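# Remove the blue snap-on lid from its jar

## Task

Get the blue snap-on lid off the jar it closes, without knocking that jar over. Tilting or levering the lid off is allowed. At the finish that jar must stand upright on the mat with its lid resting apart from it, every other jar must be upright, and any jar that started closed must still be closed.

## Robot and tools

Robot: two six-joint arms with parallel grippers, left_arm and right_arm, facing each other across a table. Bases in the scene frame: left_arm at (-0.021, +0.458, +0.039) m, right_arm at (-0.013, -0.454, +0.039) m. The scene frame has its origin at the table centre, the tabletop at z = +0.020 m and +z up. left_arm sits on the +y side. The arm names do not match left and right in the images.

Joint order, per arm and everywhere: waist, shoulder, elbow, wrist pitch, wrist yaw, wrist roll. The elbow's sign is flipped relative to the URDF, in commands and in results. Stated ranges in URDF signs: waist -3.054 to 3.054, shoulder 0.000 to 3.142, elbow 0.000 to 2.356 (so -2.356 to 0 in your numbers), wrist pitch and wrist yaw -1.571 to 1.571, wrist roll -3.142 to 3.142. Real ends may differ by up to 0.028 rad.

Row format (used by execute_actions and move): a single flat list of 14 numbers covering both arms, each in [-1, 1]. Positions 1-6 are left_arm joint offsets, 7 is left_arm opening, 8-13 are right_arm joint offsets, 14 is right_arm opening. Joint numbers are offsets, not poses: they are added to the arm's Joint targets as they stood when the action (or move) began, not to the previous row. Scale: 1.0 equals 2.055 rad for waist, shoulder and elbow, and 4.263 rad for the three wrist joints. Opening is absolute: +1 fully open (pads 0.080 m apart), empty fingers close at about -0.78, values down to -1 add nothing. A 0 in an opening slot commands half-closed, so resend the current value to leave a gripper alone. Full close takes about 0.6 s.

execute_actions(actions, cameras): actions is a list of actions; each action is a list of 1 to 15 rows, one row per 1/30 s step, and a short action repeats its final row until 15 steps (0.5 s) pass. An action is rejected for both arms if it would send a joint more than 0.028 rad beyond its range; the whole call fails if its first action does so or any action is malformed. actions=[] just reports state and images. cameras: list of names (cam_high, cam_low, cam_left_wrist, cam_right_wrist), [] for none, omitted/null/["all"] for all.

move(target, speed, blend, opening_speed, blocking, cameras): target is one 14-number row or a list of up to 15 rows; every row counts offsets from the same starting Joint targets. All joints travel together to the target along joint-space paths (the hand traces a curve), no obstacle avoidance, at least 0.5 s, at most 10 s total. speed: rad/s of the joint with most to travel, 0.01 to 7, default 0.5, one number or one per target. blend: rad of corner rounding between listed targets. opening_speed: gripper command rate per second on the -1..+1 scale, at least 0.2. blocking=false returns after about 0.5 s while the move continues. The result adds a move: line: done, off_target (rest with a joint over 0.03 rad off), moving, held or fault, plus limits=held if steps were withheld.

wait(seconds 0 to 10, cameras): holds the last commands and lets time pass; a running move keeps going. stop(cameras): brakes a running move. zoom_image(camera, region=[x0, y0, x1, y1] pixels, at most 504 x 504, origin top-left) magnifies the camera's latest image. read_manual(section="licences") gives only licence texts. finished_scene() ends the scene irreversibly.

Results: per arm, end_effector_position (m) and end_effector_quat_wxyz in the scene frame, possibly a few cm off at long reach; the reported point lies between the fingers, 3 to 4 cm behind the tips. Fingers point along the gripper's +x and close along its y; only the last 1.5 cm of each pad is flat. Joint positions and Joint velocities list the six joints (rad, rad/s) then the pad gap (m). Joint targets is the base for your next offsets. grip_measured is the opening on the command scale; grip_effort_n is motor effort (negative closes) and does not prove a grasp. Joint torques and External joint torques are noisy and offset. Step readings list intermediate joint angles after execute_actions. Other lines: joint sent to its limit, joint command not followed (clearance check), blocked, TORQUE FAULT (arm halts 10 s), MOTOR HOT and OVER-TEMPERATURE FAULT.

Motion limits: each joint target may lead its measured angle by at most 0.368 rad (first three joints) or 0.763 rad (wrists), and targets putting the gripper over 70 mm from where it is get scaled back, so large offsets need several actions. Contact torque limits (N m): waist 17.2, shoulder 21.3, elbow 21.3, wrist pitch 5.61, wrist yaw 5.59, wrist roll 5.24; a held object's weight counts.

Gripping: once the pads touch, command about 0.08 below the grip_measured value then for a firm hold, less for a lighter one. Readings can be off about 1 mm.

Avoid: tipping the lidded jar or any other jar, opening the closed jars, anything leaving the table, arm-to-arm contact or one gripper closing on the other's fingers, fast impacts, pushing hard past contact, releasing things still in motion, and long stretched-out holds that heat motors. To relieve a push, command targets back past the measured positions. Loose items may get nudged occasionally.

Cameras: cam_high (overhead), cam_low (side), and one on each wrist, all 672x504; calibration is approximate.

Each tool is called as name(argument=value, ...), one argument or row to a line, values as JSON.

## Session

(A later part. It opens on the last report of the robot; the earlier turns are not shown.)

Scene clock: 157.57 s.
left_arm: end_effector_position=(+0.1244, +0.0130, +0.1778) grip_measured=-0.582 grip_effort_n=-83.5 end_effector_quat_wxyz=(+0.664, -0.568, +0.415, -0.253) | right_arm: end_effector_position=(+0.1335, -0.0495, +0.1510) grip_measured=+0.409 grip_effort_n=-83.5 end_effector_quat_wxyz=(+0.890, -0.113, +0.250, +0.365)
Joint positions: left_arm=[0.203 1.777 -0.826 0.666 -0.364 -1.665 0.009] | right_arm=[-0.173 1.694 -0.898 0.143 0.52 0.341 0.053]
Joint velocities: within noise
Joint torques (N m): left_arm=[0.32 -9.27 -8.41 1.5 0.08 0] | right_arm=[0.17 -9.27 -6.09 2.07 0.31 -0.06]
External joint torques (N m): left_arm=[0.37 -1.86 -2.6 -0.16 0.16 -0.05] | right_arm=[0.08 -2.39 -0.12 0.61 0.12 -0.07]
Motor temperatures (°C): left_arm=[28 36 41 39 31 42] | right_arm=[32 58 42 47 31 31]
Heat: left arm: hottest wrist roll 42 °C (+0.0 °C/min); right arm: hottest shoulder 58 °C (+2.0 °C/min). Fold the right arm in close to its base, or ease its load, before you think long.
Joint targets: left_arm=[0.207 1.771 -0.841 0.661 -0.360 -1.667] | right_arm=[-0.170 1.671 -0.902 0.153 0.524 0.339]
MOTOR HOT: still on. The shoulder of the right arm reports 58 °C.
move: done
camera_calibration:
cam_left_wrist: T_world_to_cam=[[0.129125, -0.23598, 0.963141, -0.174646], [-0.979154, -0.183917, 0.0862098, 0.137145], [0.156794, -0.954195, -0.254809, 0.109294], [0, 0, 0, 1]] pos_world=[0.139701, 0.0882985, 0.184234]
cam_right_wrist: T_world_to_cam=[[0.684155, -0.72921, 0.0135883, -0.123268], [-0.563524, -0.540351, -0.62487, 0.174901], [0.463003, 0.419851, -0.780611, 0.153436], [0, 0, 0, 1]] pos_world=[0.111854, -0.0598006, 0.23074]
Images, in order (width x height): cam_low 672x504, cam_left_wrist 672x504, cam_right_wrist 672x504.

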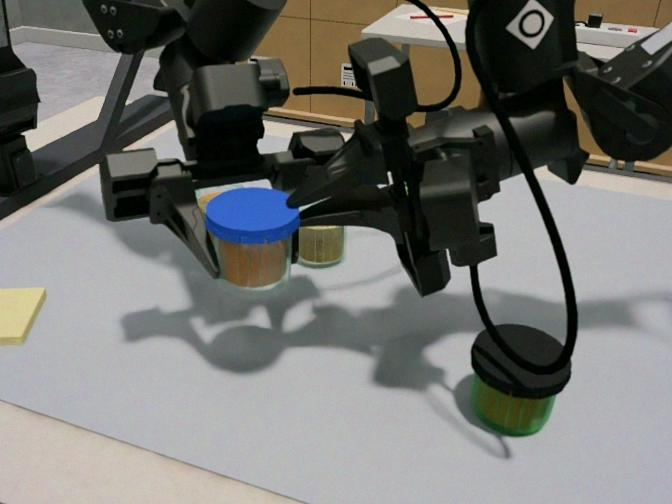

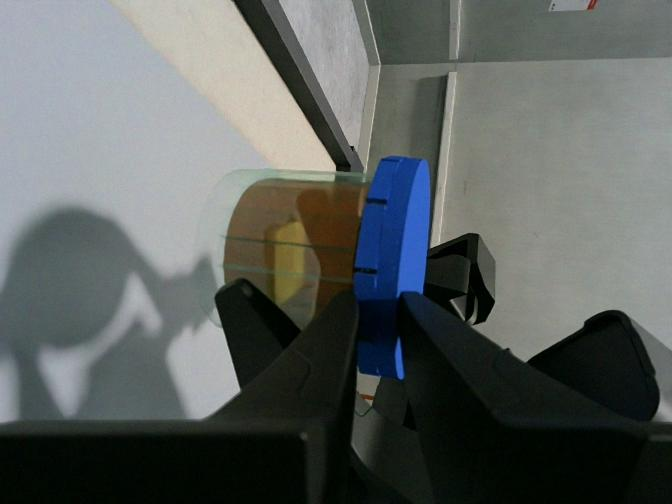

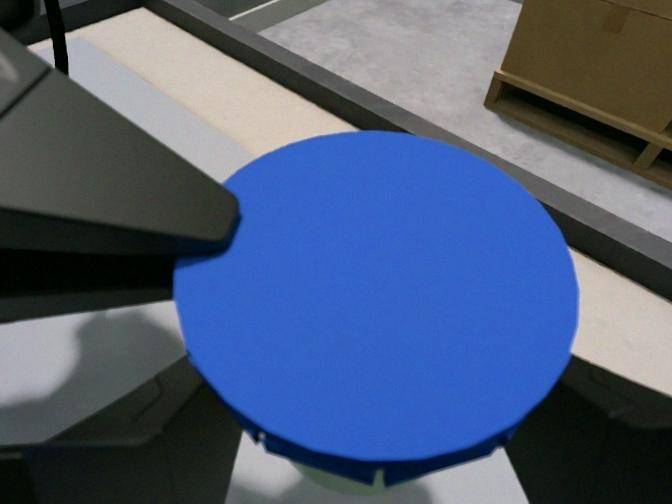

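move(
  target=[0.0001,-0.0075,-0.0055,-0.0063,0,0,-0.62,0,0,0,0,0,0,0.31],
  speed=0.1,
  cameras=["cam_low","cam_left_wrist","cam_right_wrist"],
)

zoom_image(
  camera="cam_low",
  region=[180, 160, 360, 300],
)

Scene clock: 158.97 s.
left_arm: end_effector_position=(+0.1244, +0.0132, +0.1807) grip_measured=-0.582 grip_effort_n=-83.5 end_effector_quat_wxyz=(+0.666, -0.566, +0.417, -0.251) | right_arm: end_effector_position=(+0.1335, -0.0493, +0.1526) grip_measured=+0.409 grip_effort_n=-83.5 end_effector_quat_wxyz=(+0.890, -0.111, +0.249, +0.366)
Joint positions: left_arm=[0.204 1.765 -0.835 0.637 -0.364 -1.665 0.009] | right_arm=[-0.173 1.691 -0.898 0.145 0.52 0.341 0.053]
Joint velocities: within noise
Joint torques (N m): left_arm=[0.28 -9.76 -8.81 1.67 0.02 0.01] | right_arm=[0.24 -8.88 -6.16 1.91 0.32 -0.07]
External joint torques (N m): left_arm=[0.34 -2.35 -2.9 0.01 0.09 -0.04] | right_arm=[0.24 -1.98 -0.15 0.45 0.12 -0.07]
Motor temperatures (°C): left_arm=[28 36 41 39 31 42] | right_arm=[32 58 42 47 31 31]
Heat: left arm: hottest wrist roll 42 °C (+0.0 °C/min); right arm: hottest shoulder 58 °C (+2.0 °C/min). Fold the right arm in close to its base, or ease its load, before you think long.
Joint targets: left_arm=[0.207 1.755 -0.853 0.634 -0.360 -1.667] | right_arm=[-0.170 1.671 -0.902 0.153 0.523 0.339]
MOTOR HOT: still on. The shoulder of the right arm reports 58 °C.
move: done
camera_calibration:
cam_left_wrist: T_world_to_cam=[[0.130768, -0.2439, 0.960944, -0.177066], [-0.979065, -0.184268, 0.0864644, 0.136852], [0.155983, -0.952133, -0.26289, 0.111817], [0, 0, 0, 1]] pos_world=[0.1397, 0.0884959, 0.187714]
cam_right_wrist: T_world_to_cam=[[0.684134, -0.729279, 0.0106454, -0.122744], [-0.562962, -0.53728, -0.628016, 0.176593], [0.463718, 0.423654, -0.778128, 0.154257], [0, 0, 0, 1]] pos_world=[0.111856, -0.0599861, 0.232241]
Images, in order (width x height): cam_low 672x504, cam_left_wrist 672x504, cam_right_wrist 672x504.

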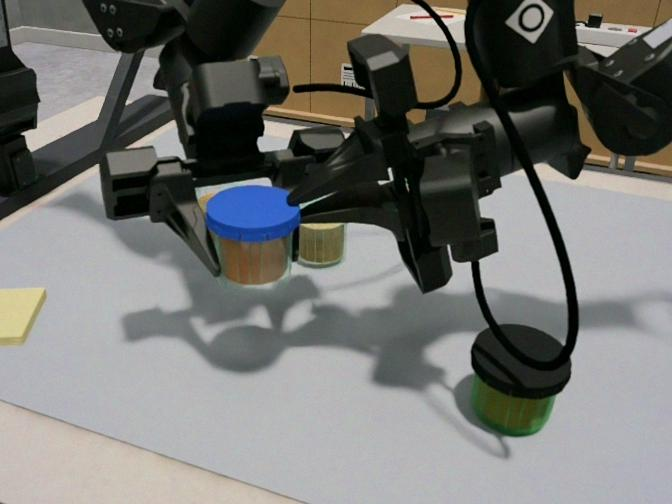

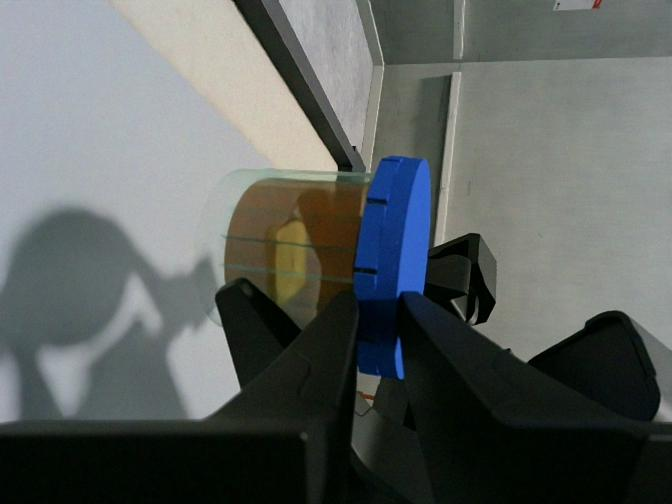

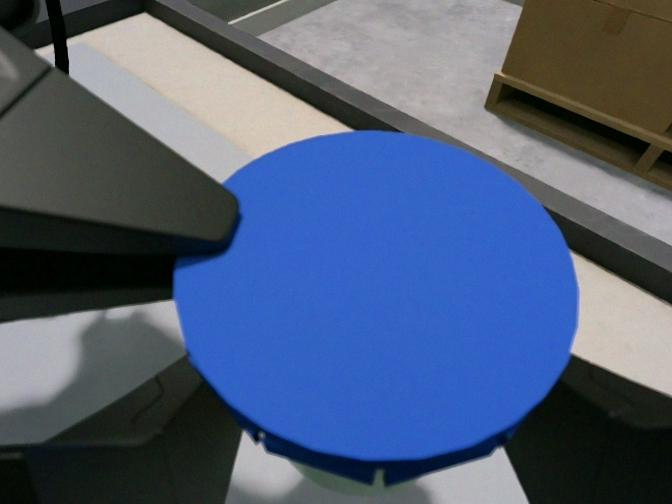

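Scaled by 2.800.

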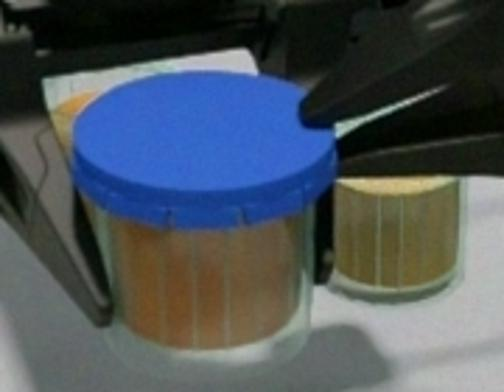

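move(
  target=[0.0,-0.0123,-0.0090,-0.0103,0,0,-0.62,0,0,0,0,0,0,0.31],
  speed=0.1,
  cameras=["cam_low","cam_right_wrist"],
)

zoom_image(
  camera="cam_low",
  region=[180, 160, 360, 300],
)

Scene clock: 160.27 s.
left_arm: end_effector_position=(+0.1241, +0.0136, +0.1858) grip_measured=-0.582 grip_effort_n=-83.5 end_effector_quat_wxyz=(+0.668, -0.562, +0.420, -0.248) | right_arm: end_effector_position=(+0.1336, -0.0489, +0.1553) grip_measured=+0.409 grip_effort_n=-83.5 end_effector_quat_wxyz=(+0.891, -0.107, +0.246, +0.367)
Joint positions: left_arm=[0.204 1.746 -0.849 0.59 -0.362 -1.665 0.009] | right_arm=[-0.173 1.686 -0.898 0.149 0.52 0.342 0.053]
Joint velocities: within noise
Joint torques (N m): left_arm=[0.25 -10.4 -9.49 1.88 -0.03 0] | right_arm=[0.12 -8.26 -6.15 1.62 0.33 -0.1]
External joint torques (N m): left_arm=[0.24 -3.11 -3.56 0.24 0.06 -0.05] | right_arm=[0.12 -1.46 -0.21 0.17 0.14 -0.1]
Motor temperatures (°C): left_arm=[28 37 41 39 31 42] | right_arm=[32 59 42 47 31 31]
Heat: left arm: hottest wrist roll 42 °C (+0.0 °C/min); right arm: hottest shoulder 59 °C (+2.0 °C/min). Fold the right arm in close to its base, or ease its load, before you think long.
Joint targets: left_arm=[0.207 1.730 -0.871 0.591 -0.360 -1.667] | right_arm=[-0.170 1.671 -0.902 0.152 0.523 0.339]
MOTOR HOT: still on. The shoulder of the right arm reports 59 °C.
move: done
camera_calibration:
cam_right_wrist: T_world_to_cam=[[0.684052, -0.729418, 0.00478549, -0.1216], [-0.562183, -0.531376, -0.633712, 0.17958], [0.464783, 0.430801, -0.773555, 0.155724], [0, 0, 0, 1]] pos_world=[0.11176, -0.0603589, 0.234845]
Images, in order (width x height): cam_low 672x504, cam_right_wrist 672x504.

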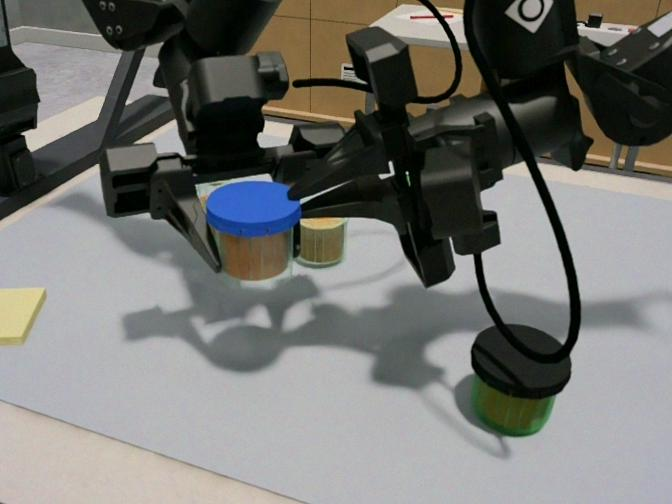

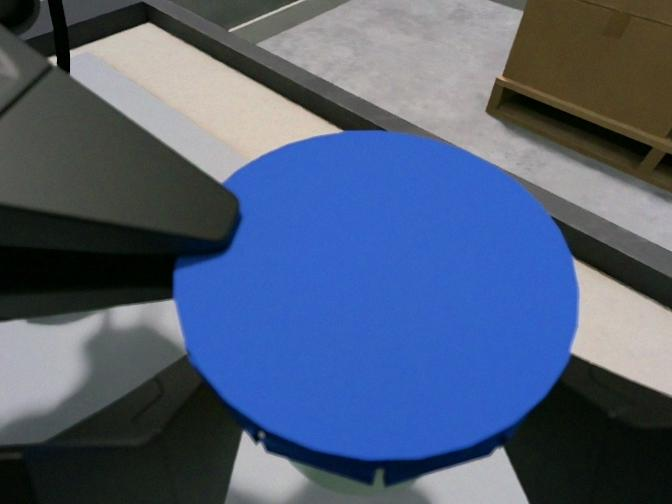

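Scaled by 2.800.

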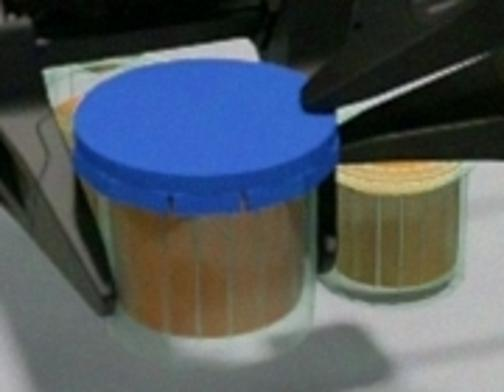

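move(
  target=[0.0,-0.0169,-0.0147,-0.0153,0,0,-0.62,0,0,0,0,0,0,0.31],
  speed=0.12,
  cameras=["cam_low","cam_right_wrist"],
)

zoom_image(
  camera="cam_low",
  region=[180, 160, 360, 300],
)

Scene clock: 161.97 s.
left_arm: end_effector_position=(+0.1237, +0.0142, +0.1932) grip_measured=-0.582 grip_effort_n=-83.5 end_effector_quat_wxyz=(+0.672, -0.556, +0.424, -0.244) | right_arm: end_effector_position=(+0.1331, -0.0481, +0.1593) grip_measured=+0.409 grip_effort_n=-83.5 end_effector_quat_wxyz=(+0.891, -0.102, +0.243, +0.369)
Joint positions: left_arm=[0.204 1.719 -0.873 0.521 -0.36 -1.665 0.009] | right_arm=[-0.171 1.678 -0.898 0.154 0.52 0.342 0.053]
Joint velocities: within noise
Joint torques (N m): left_arm=[0.3 -11.36 -10.47 2.23 -0.12 -0.01] | right_arm=[-0.03 -7.5 -6.19 1.24 0.33 -0.14]
External joint torques (N m): left_arm=[0.37 -4.19 -4.4 0.61 -0.04 -0.06] | right_arm=[-0.05 -0.83 -0.3 -0.18 0.15 -0.14]
Motor temperatures (°C): left_arm=[28 37 41 39 31 42] | right_arm=[32 59 42 47 31 31]
Heat: left arm: hottest wrist roll 42 °C (+0.0 °C/min); right arm: hottest shoulder 59 °C (+1.0 °C/min). Fold the right arm in close to its base, or ease its load, before you think long.
Joint targets: left_arm=[0.207 1.695 -0.901 0.525 -0.360 -1.667] | right_arm=[-0.170 1.671 -0.902 0.153 0.523 0.339]
MOTOR HOT: still on. The shoulder of the right arm reports 59 °C.
move: done
camera_calibration:
cam_right_wrist: T_world_to_cam=[[0.684827, -0.728697, -0.00363781, -0.119506], [-0.560484, -0.523537, -0.641691, 0.183657], [0.465694, 0.441486, -0.766955, 0.158071], [0, 0, 0, 1]] pos_world=[0.111165, -0.0607181, 0.23865]
Images, in order (width x height): cam_low 672x504, cam_right_wrist 672x504.

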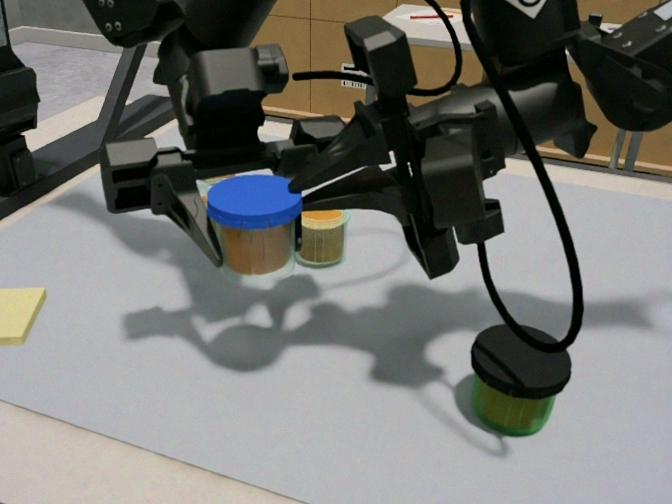

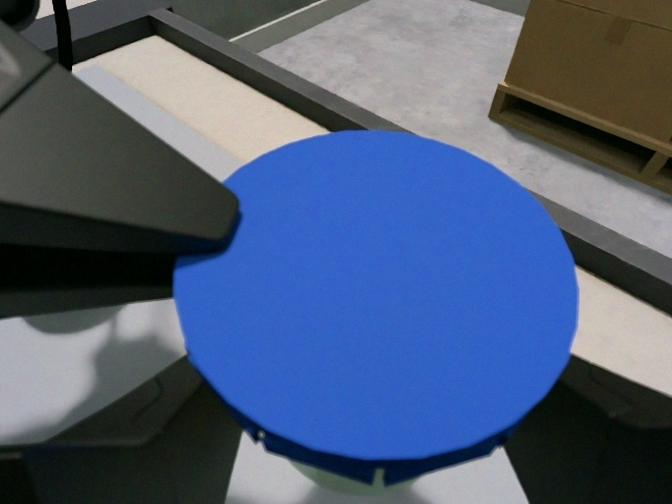

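Scaled by 2.800.

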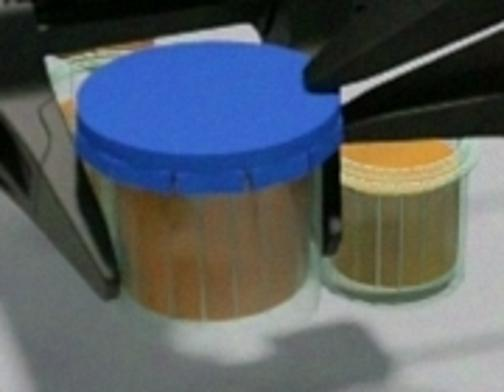

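move(
  target=[0.0,-0.0239,-0.0282,-0.0251,0,0,-0.62,0,0,0,0,0,0,0.31],
  speed=0.15,
  cameras=["cam_low","cam_left_wrist","cam_right_wrist"],
)

zoom_image(
  camera="cam_low",
  region=[180, 140, 360, 280],
)

Scene clock: 164.23 s.
left_arm: end_effector_position=(+0.1241, +0.0154, +0.2064) grip_measured=-0.582 grip_effort_n=-83.5 end_effector_quat_wxyz=(+0.679, -0.547, +0.430, -0.235) | right_arm: end_effector_position=(+0.1335, -0.0464, +0.1669) grip_measured=+0.409 grip_effort_n=-83.5 end_effector_quat_wxyz=(+0.893, -0.092, +0.237, +0.370)
Joint positions: left_arm=[0.205 1.68 -0.917 0.406 -0.359 -1.666 0.009] | right_arm=[-0.171 1.667 -0.905 0.159 0.521 0.343 0.053]
Joint velocities: within noise
Joint torques (N m): left_arm=[0.15 -12.55 -12.25 2.79 -0.14 -0.01] | right_arm=[0.13 -6.45 -5.74 0.88 0.23 -0.17]
External joint torques (N m): left_arm=[0.12 -5.45 -5.97 1.17 -0.04 -0.05] | right_arm=[0.12 0.26 0.26 -0.57 0.04 -0.17]
Motor temperatures (°C): left_arm=[28 39 42 40 31 42] | right_arm=[32 58 42 47 31 31]
Heat: left arm: hottest elbow 42 °C (+6.1 °C/min); right arm: hottest shoulder 58 °C (-1.0 °C/min). Fold the right arm in close to its base, or ease its load, before you think long.
Joint targets: left_arm=[0.207 1.646 -0.959 0.418 -0.360 -1.667] | right_arm=[-0.170 1.671 -0.903 0.152 0.524 0.339]
MOTOR HOT: still on. The shoulder of the right arm reports 58 °C.
move: off_target (left_arm); left_arm: the elbow is farthest, 0.042 rad from its target
camera_calibration:
cam_left_wrist: T_world_to_cam=[[0.143711, -0.302467, 0.942264, -0.198012], [-0.97824, -0.187397, 0.0890442, 0.134149], [0.149644, -0.934557, -0.322816, 0.133578], [0, 0, 0, 1]] pos_world=[0.139697, 0.0900831, 0.217756]
cam_right_wrist: T_world_to_cam=[[0.68374, -0.729523, -0.0171767, -0.116111], [-0.558886, -0.508386, -0.655126, 0.192424], [0.469198, 0.457536, -0.755324, 0.161246], [0, 0, 0, 1]] pos_world=[0.111277, -0.0606557, 0.24586]
Images, in order (width x height): cam_low 672x504, cam_left_wrist 672x504, cam_right_wrist 672x504.

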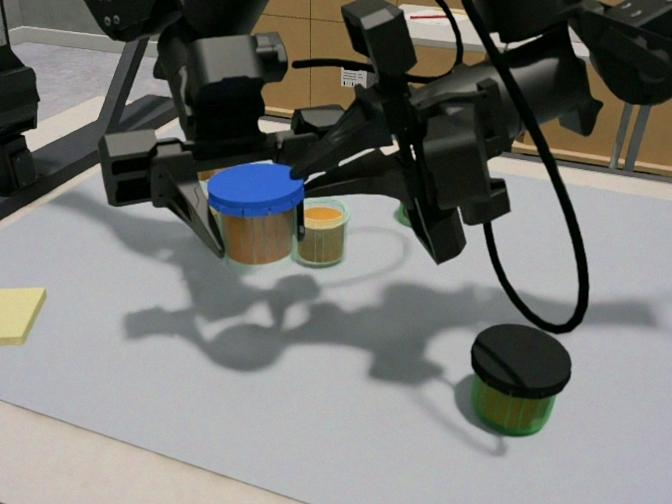

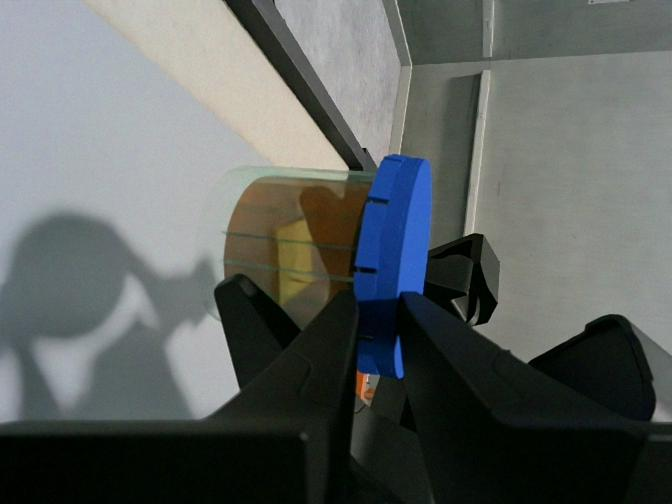

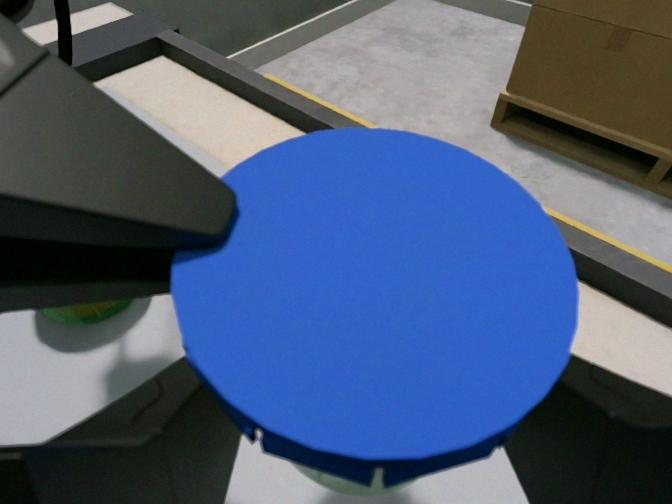

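Scaled by 2.800.

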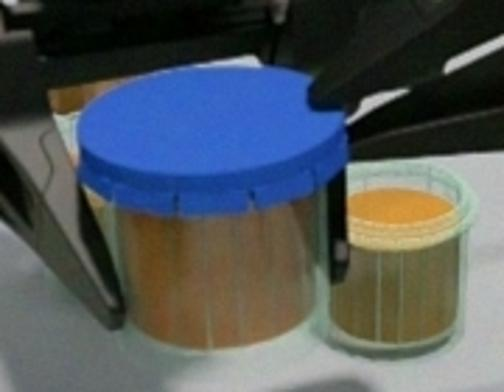

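move(
  target=[-0.0021,-0.0289,-0.0321,-0.0295,-0.0010,0,-0.62,0,0,0,0,0,0,0.31],
  speed=0.15,
  cameras=["cam_low","cam_left_wrist","cam_right_wrist"],
)

zoom_image(
  camera="cam_low",
  region=[180, 110, 360, 250],
)

Scene clock: 167.37 s.
left_arm: end_effector_position=(+0.1234, +0.0188, +0.2202) grip_measured=-0.582 grip_effort_n=-83.5 end_effector_quat_wxyz=(+0.689, -0.533, +0.437, -0.223) | right_arm: end_effector_position=(+0.1330, -0.0421, +0.1799) grip_measured=+0.409 grip_effort_n=-83.5 end_effector_quat_wxyz=(+0.895, -0.075, +0.228, +0.375)
Joint positions: left_arm=[0.205 1.638 -0.971 0.267 -0.359 -1.666 0.009] | right_arm=[-0.169 1.653 -0.919 0.168 0.521 0.347 0.053]
Joint velocities: within noise
Joint torques (N m): left_arm=[0 -8.8 -7.53 2.33 -0.14 0.05] | right_arm=[-0.07 -6.63 -5.79 1.24 0.16 -0.1]
External joint torques (N m): left_arm=[0 -1.84 -1.12 0.76 -0.03 0] | right_arm=[-0.1 0.13 0.33 -0.25 -0.01 -0.1]
Motor temperatures (°C): left_arm=[28 40 43 41 31 42] | right_arm=[32 57 41 46 31 31]
Heat: left arm: hottest elbow 43 °C (+7.1 °C/min); right arm: hottest shoulder 57 °C (-3.0 °C/min). Fold the right arm in close to its base, or ease its load, before you think long.
Joint targets: left_arm=[0.205 1.633 -0.971 0.273 -0.359 -1.666] | right_arm=[-0.169 1.655 -0.917 0.167 0.521 0.345]
MOTOR HOT: still on. The shoulder of the right arm reports 57 °C.
blocked (left_arm)
move: off_target (left_arm); left_arm: the elbow is farthest, 0.054 rad from its target
camera_calibration:
cam_left_wrist: T_world_to_cam=[[0.151962, -0.342647, 0.927093, -0.206851], [-0.977449, -0.19125, 0.0895318, 0.132716], [0.146629, -0.919792, -0.363982, 0.150445], [0, 0, 0, 1]] pos_world=[0.139098, 0.0928831, 0.234647]
cam_right_wrist: T_world_to_cam=[[0.684709, -0.727496, -0.043865, -0.107716], [-0.555697, -0.482177, -0.677279, 0.207434], [0.471567, 0.488114, -0.734417, 0.166544], [0, 0, 0, 1]] pos_world=[0.110488, -0.0596357, 0.258079]
Images, in order (width x height): cam_low 672x504, cam_left_wrist 672x504, cam_right_wrist 672x504.

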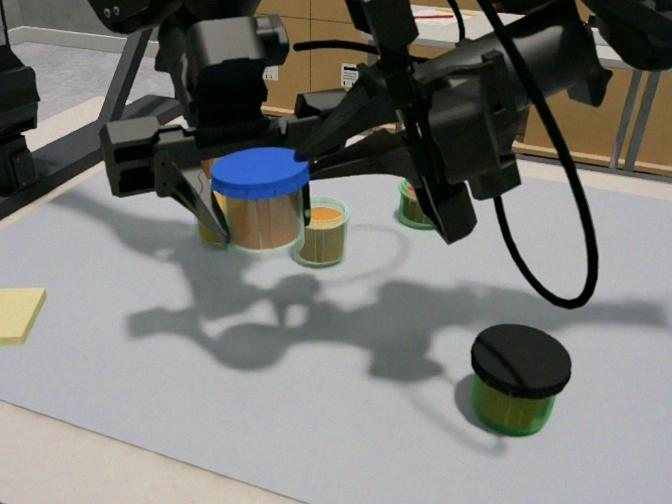

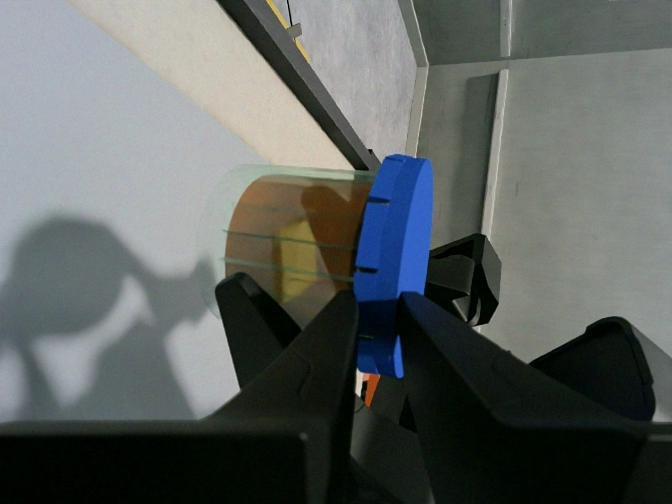

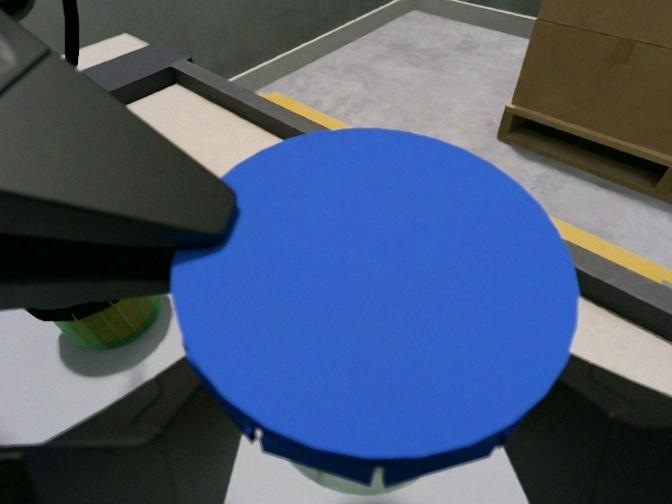

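Scaled by 2.800.

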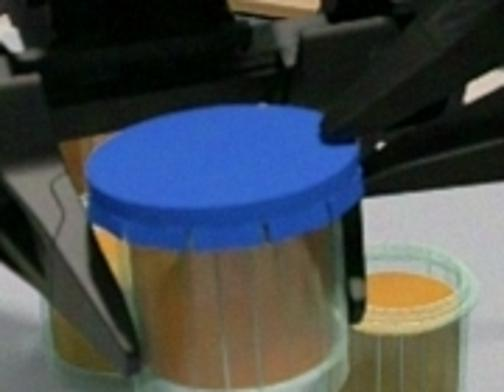

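zoom_image(
  camera="cam_left_wrist",
  region=[200, 140, 440, 390],
)

zoom_image(
  camera="cam_low",
  region=[200, 130, 340, 270],
)

Scaled by 2.016.

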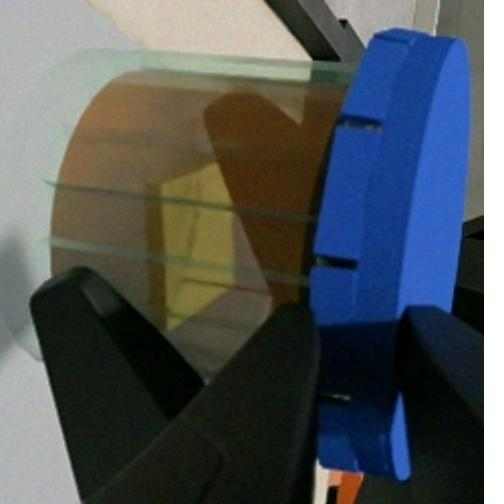

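Scaled by 3.600.

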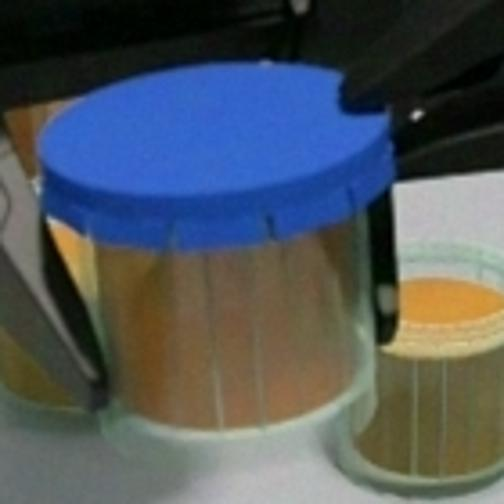

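move(
  target=[0.0,-0.0267,-0.0581,-0.0409,0,0,-0.545,0,0,0,0,0,0,0.31],
  speed=0.2,
  cameras=["cam_low","cam_left_wrist","cam_right_wrist"],
)

Scene clock: 183.93 s.
left_arm: end_effector_position=(+0.1227, +0.0198, +0.2543) grip_measured=-0.543 grip_effort_n=-8.1 end_effector_quat_wxyz=(+0.691, -0.528, +0.441, -0.221) | right_arm: end_effector_position=(+0.1322, -0.0431, +0.1749) grip_measured=+0.409 grip_effort_n=-83.5 end_effector_quat_wxyz=(+0.893, -0.082, +0.233, +0.375)
Joint positions: left_arm=[0.205 1.587 -1.073 0.101 -0.356 -1.666 0.011] | right_arm=[-0.168 1.658 -0.915 0.161 0.517 0.346 0.053]
Joint velocities: within noise
Joint torques (N m): left_arm=[-0.01 -9.17 -9.94 1.69 -0.25 0.05] | right_arm=[-0.11 -7.12 -5.94 1.84 0.33 -0.09]
External joint torques (N m): left_arm=[0 -2.3 -3.22 0.1 -0.14 0] | right_arm=[-0.15 -0.34 0.16 0.35 0.16 -0.09]
Motor temperatures (°C): left_arm=[28 40 43 41 31 41] | right_arm=[32 56 42 45 31 31]
Heat: left arm: hottest elbow 43 °C (+6.0 °C/min); right arm: hottest shoulder 56 °C (-12.0 °C/min). Fold the right arm in close to its base, or ease its load, before you think long.
Joint targets: left_arm=[0.205 1.578 -1.090 0.099 -0.360 -1.666] | right_arm=[-0.169 1.655 -0.917 0.167 0.521 0.345]
MOTOR HOT: still on. The shoulder of the right arm reports 56 °C.
move: done
camera_calibration:
cam_left_wrist: T_world_to_cam=[[0.154507, -0.354928, 0.922038, -0.236772], [-0.977702, -0.189265, 0.0909792, 0.128799], [0.142218, -0.915535, -0.376257, 0.167484], [0, 0, 0, 1]] pos_world=[0.13869, 0.0936776, 0.269612]
cam_right_wrist: T_world_to_cam=[[0.687436, -0.725397, -0.0350891, -0.109843], [-0.556688, -0.495295, -0.66692, 0.200976], [0.466402, 0.477998, -0.744303, 0.165774], [0, 0, 0, 1]] pos_world=[0.110073, -0.0593768, 0.253566]
Images, in order (width x height): cam_low 672x504, cam_left_wrist 672x504, cam_right_wrist 672x504.

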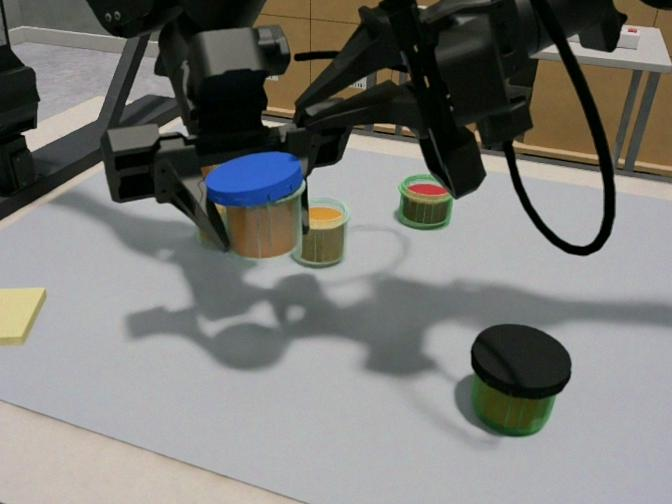

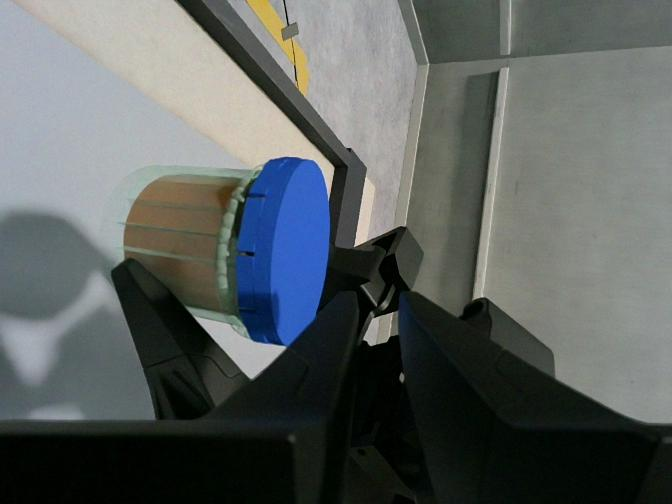

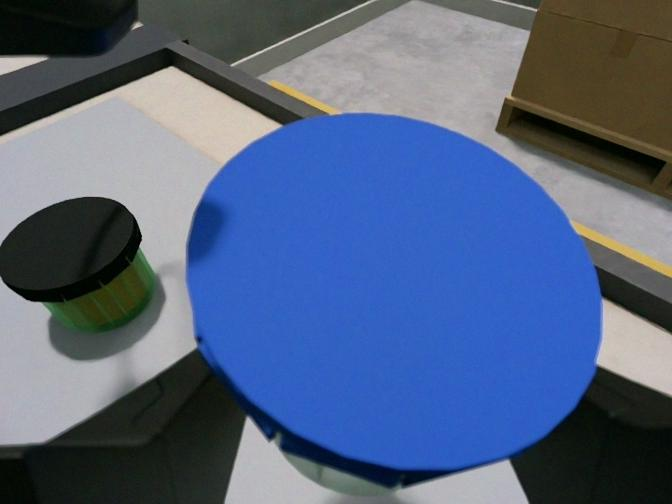

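zoom_image(
  camera="cam_left_wrist",
  region=[90, 130, 350, 390],
)

zoom_image(
  camera="cam_low",
  region=[180, 130, 340, 270],
)

zoom_image(
  camera="cam_right_wrist",
  region=[170, 300, 600, 504],
)

Scaled by 1.938.

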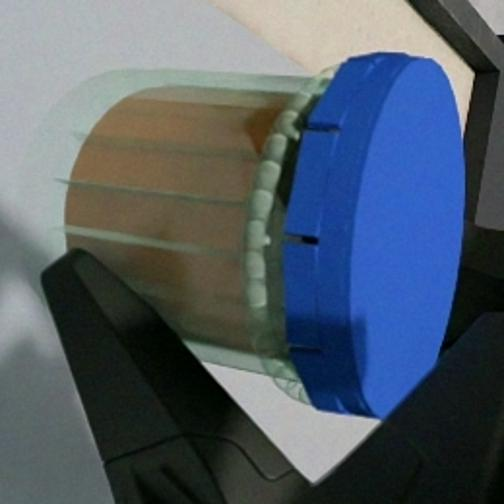

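Scaled by 3.150.

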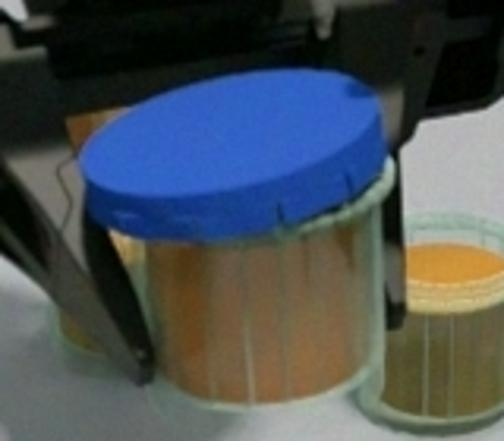

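Scaled by 1.172.

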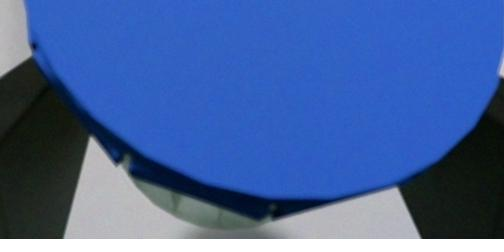

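move(
  target=[-0.0207,-0.0317,0.1135,0.0383,-0.0065,-0.0142,-0.11,0,0,0,0,0,0,0.31],
  speed=0.35,
  cameras=["cam_low","cam_left_wrist"],
)

zoom_image(
  camera="cam_left_wrist",
  region=[220, 100, 470, 350],
)

Scene clock: 188.53 s.
left_arm: end_effector_position=(+0.1047, +0.0430, +0.2262) grip_measured=-0.113 grip_effort_n=17.4 end_effector_quat_wxyz=(-0.672, +0.550, -0.444, +0.221) | right_arm: end_effector_position=(+0.1322, -0.0431, +0.1749) grip_measured=+0.409 grip_effort_n=-83.5 end_effector_quat_wxyz=(+0.893, -0.082, +0.233, +0.375)
Joint positions: left_arm=[0.166 1.523 -0.872 0.259 -0.383 -1.723 0.03] | right_arm=[-0.168 1.658 -0.915 0.161 0.517 0.346 0.053]
Joint velocities: within noise
Joint torques (N m): left_arm=[-0.37 -8.46 -5.79 2.1 -0.27 -0.05] | right_arm=[-0.16 -7.1 -6.02 1.8 0.34 -0.08]
External joint torques (N m): left_arm=[-0.36 -2.29 0.77 0.49 -0.16 -0.1] | right_arm=[-0.17 -0.4 0.01 0.35 0.16 -0.08]
Motor temperatures (°C): left_arm=[28 40 45 41 31 41] | right_arm=[32 56 41 46 31 31]
Heat: left arm: hottest elbow 45 °C (+8.1 °C/min); right arm: hottest shoulder 56 °C (-11.1 °C/min). Fold the right arm in close to its base, or ease its load, before you think long.
Joint targets: left_arm=[0.163 1.513 -0.857 0.262 -0.387 -1.726] | right_arm=[-0.169 1.655 -0.917 0.167 0.521 0.345]
MOTOR HOT: still on. The shoulder of the right arm reports 56 °C.
move: done
camera_calibration:
cam_left_wrist: T_world_to_cam=[[0.185231, -0.309091, 0.93282, -0.207495], [-0.972967, -0.190923, 0.12994, 0.108939], [0.137934, -0.931671, -0.3361, 0.172727], [0, 0, 0, 1]] pos_world=[0.120604, 0.117589, 0.237453]
Images, in order (width x height): cam_low 672x504, cam_left_wrist 672x504.

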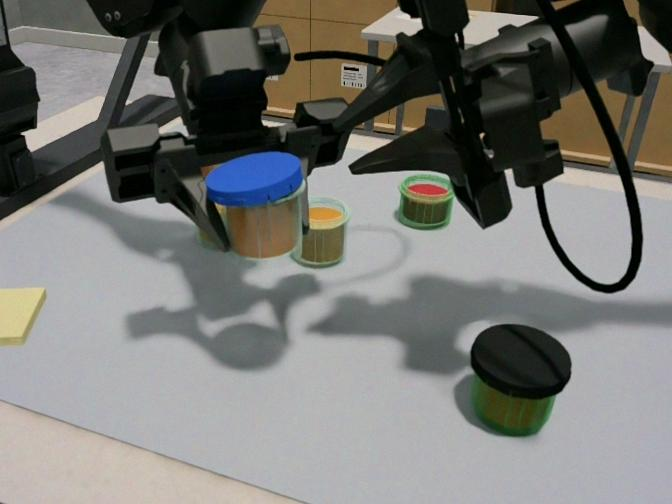

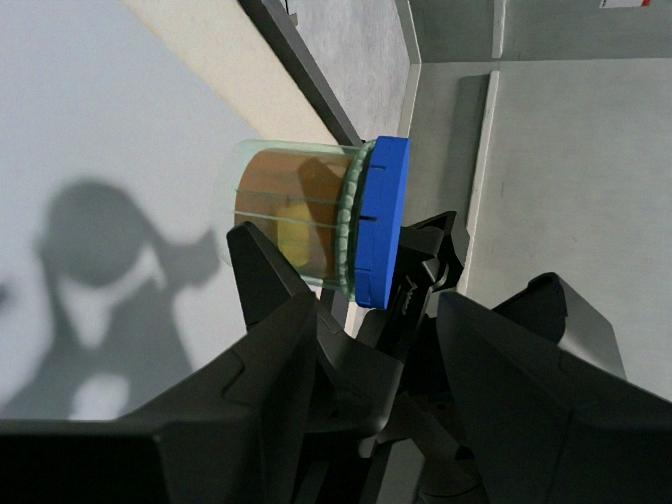

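Scaled by 2.016.

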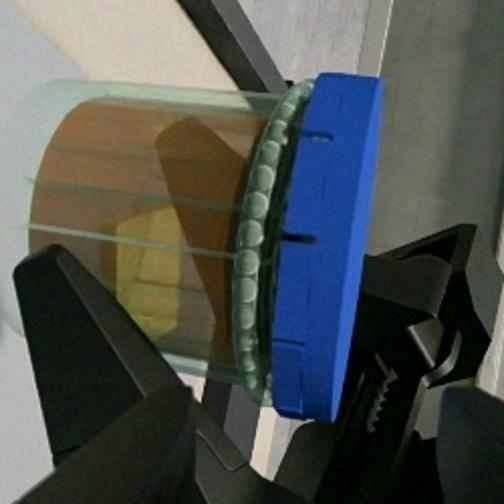

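zoom_image(
  camera="cam_left_wrist",
  region=[320, 130, 430, 320],
)

Scaled by 2.653.

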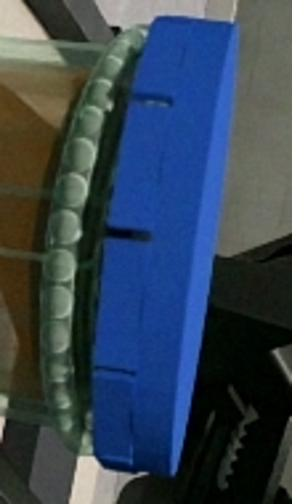

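move(
  target=[0.0251,0.0836,-0.0679,0.0094,0.0112,0.0049,-0.20,0,0,0,0,0,0,0.31],
  speed=0.2,
  cameras=["cam_low","cam_left_wrist","cam_right_wrist"],
)

zoom_image(
  camera="cam_left_wrist",
  region=[280, 150, 480, 400],
)

Scene clock: 196.27 s.
left_arm: end_effector_position=(+0.1250, +0.0121, +0.2118) grip_measured=-0.197 grip_effort_n=-16.5 end_effector_quat_wxyz=(-0.675, +0.546, -0.447, +0.216) | right_arm: end_effector_position=(+0.1332, -0.0439, +0.1746) grip_measured=+0.409 grip_effort_n=-83.5 end_effector_quat_wxyz=(+0.894, -0.083, +0.233, +0.373)
Joint positions: left_arm=[0.211 1.675 -0.977 0.297 -0.343 -1.708 0.026] | right_arm=[-0.17 1.658 -0.915 0.16 0.52 0.346 0.053]
Joint velocities: within noise
Joint torques (N m): left_arm=[0.26 -7.16 -9.8 2.21 0.03 0.12] | right_arm=[-0.02 -7.09 -6.17 1.85 0.23 -0.11]
External joint torques (N m): left_arm=[0.31 0.07 -3.37 0.61 0.12 0.07] | right_arm=[-0.04 -0.33 -0.09 0.38 0.06 -0.11]
Motor temperatures (°C): left_arm=[28 41 44 41 31 41] | right_arm=[32 56 41 47 31 31]
Heat: left arm: hottest elbow 44 °C (+7.1 °C/min); right arm: hottest shoulder 56 °C (-8.1 °C/min). Fold the right arm in close to its base, or ease its load, before you think long.
Joint targets: left_arm=[0.214 1.685 -0.996 0.302 -0.340 -1.705] | right_arm=[-0.169 1.655 -0.917 0.167 0.522 0.345]
MOTOR HOT: still on. The shoulder of the right arm reports 56 °C.
move: done
camera_calibration:
cam_left_wrist: T_world_to_cam=[[0.189969, -0.321191, 0.927765, -0.20677], [-0.972012, -0.194563, 0.131672, 0.124218], [0.138217, -0.926813, -0.349162, 0.139012], [0, 0, 0, 1]] pos_world=[0.140807, 0.0865934, 0.224016]
cam_right_wrist: T_world_to_cam=[[0.684477, -0.728293, -0.032885, -0.111323], [-0.557895, -0.494227, -0.666703, 0.201121], [0.469302, 0.474689, -0.744598, 0.164976], [0, 0, 0, 1]] pos_world=[0.110978, -0.0599888, 0.253267]
Images, in order (width x height): cam_low 672x504, cam_left_wrist 672x504, cam_right_wrist 672x504.

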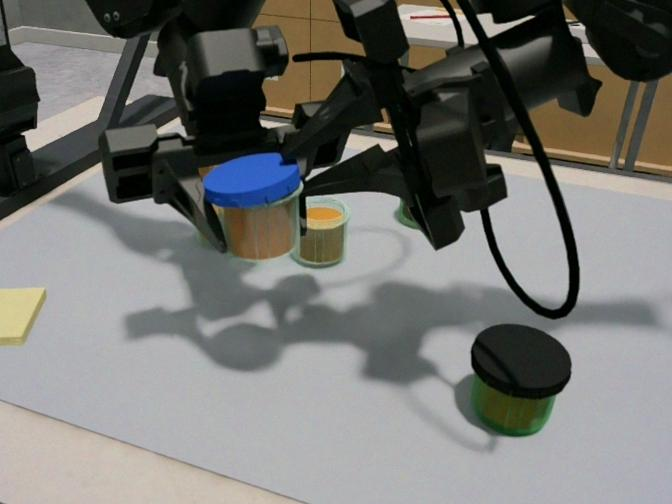

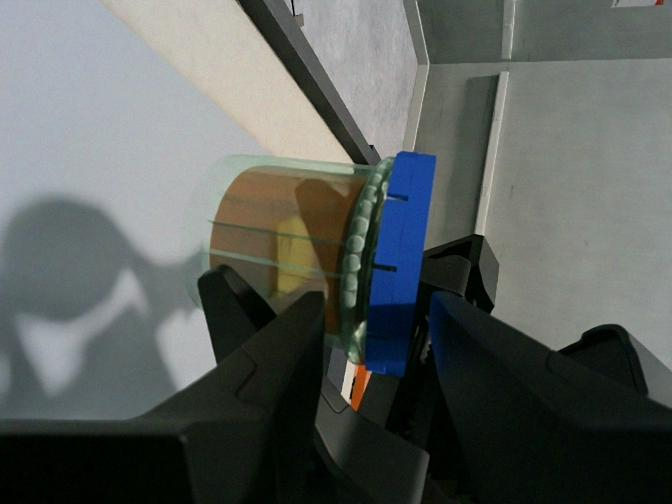

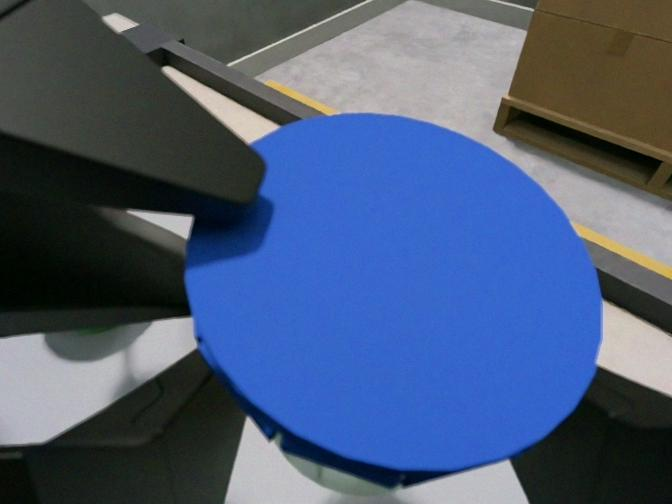

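Scaled by 2.016.

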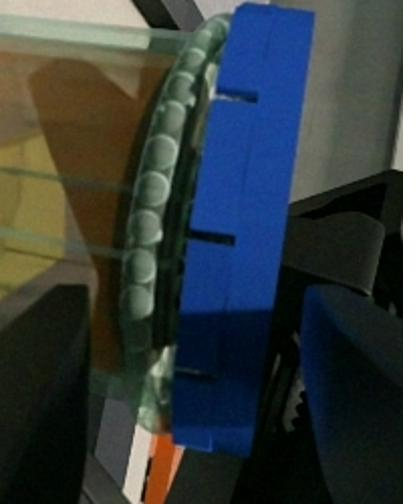

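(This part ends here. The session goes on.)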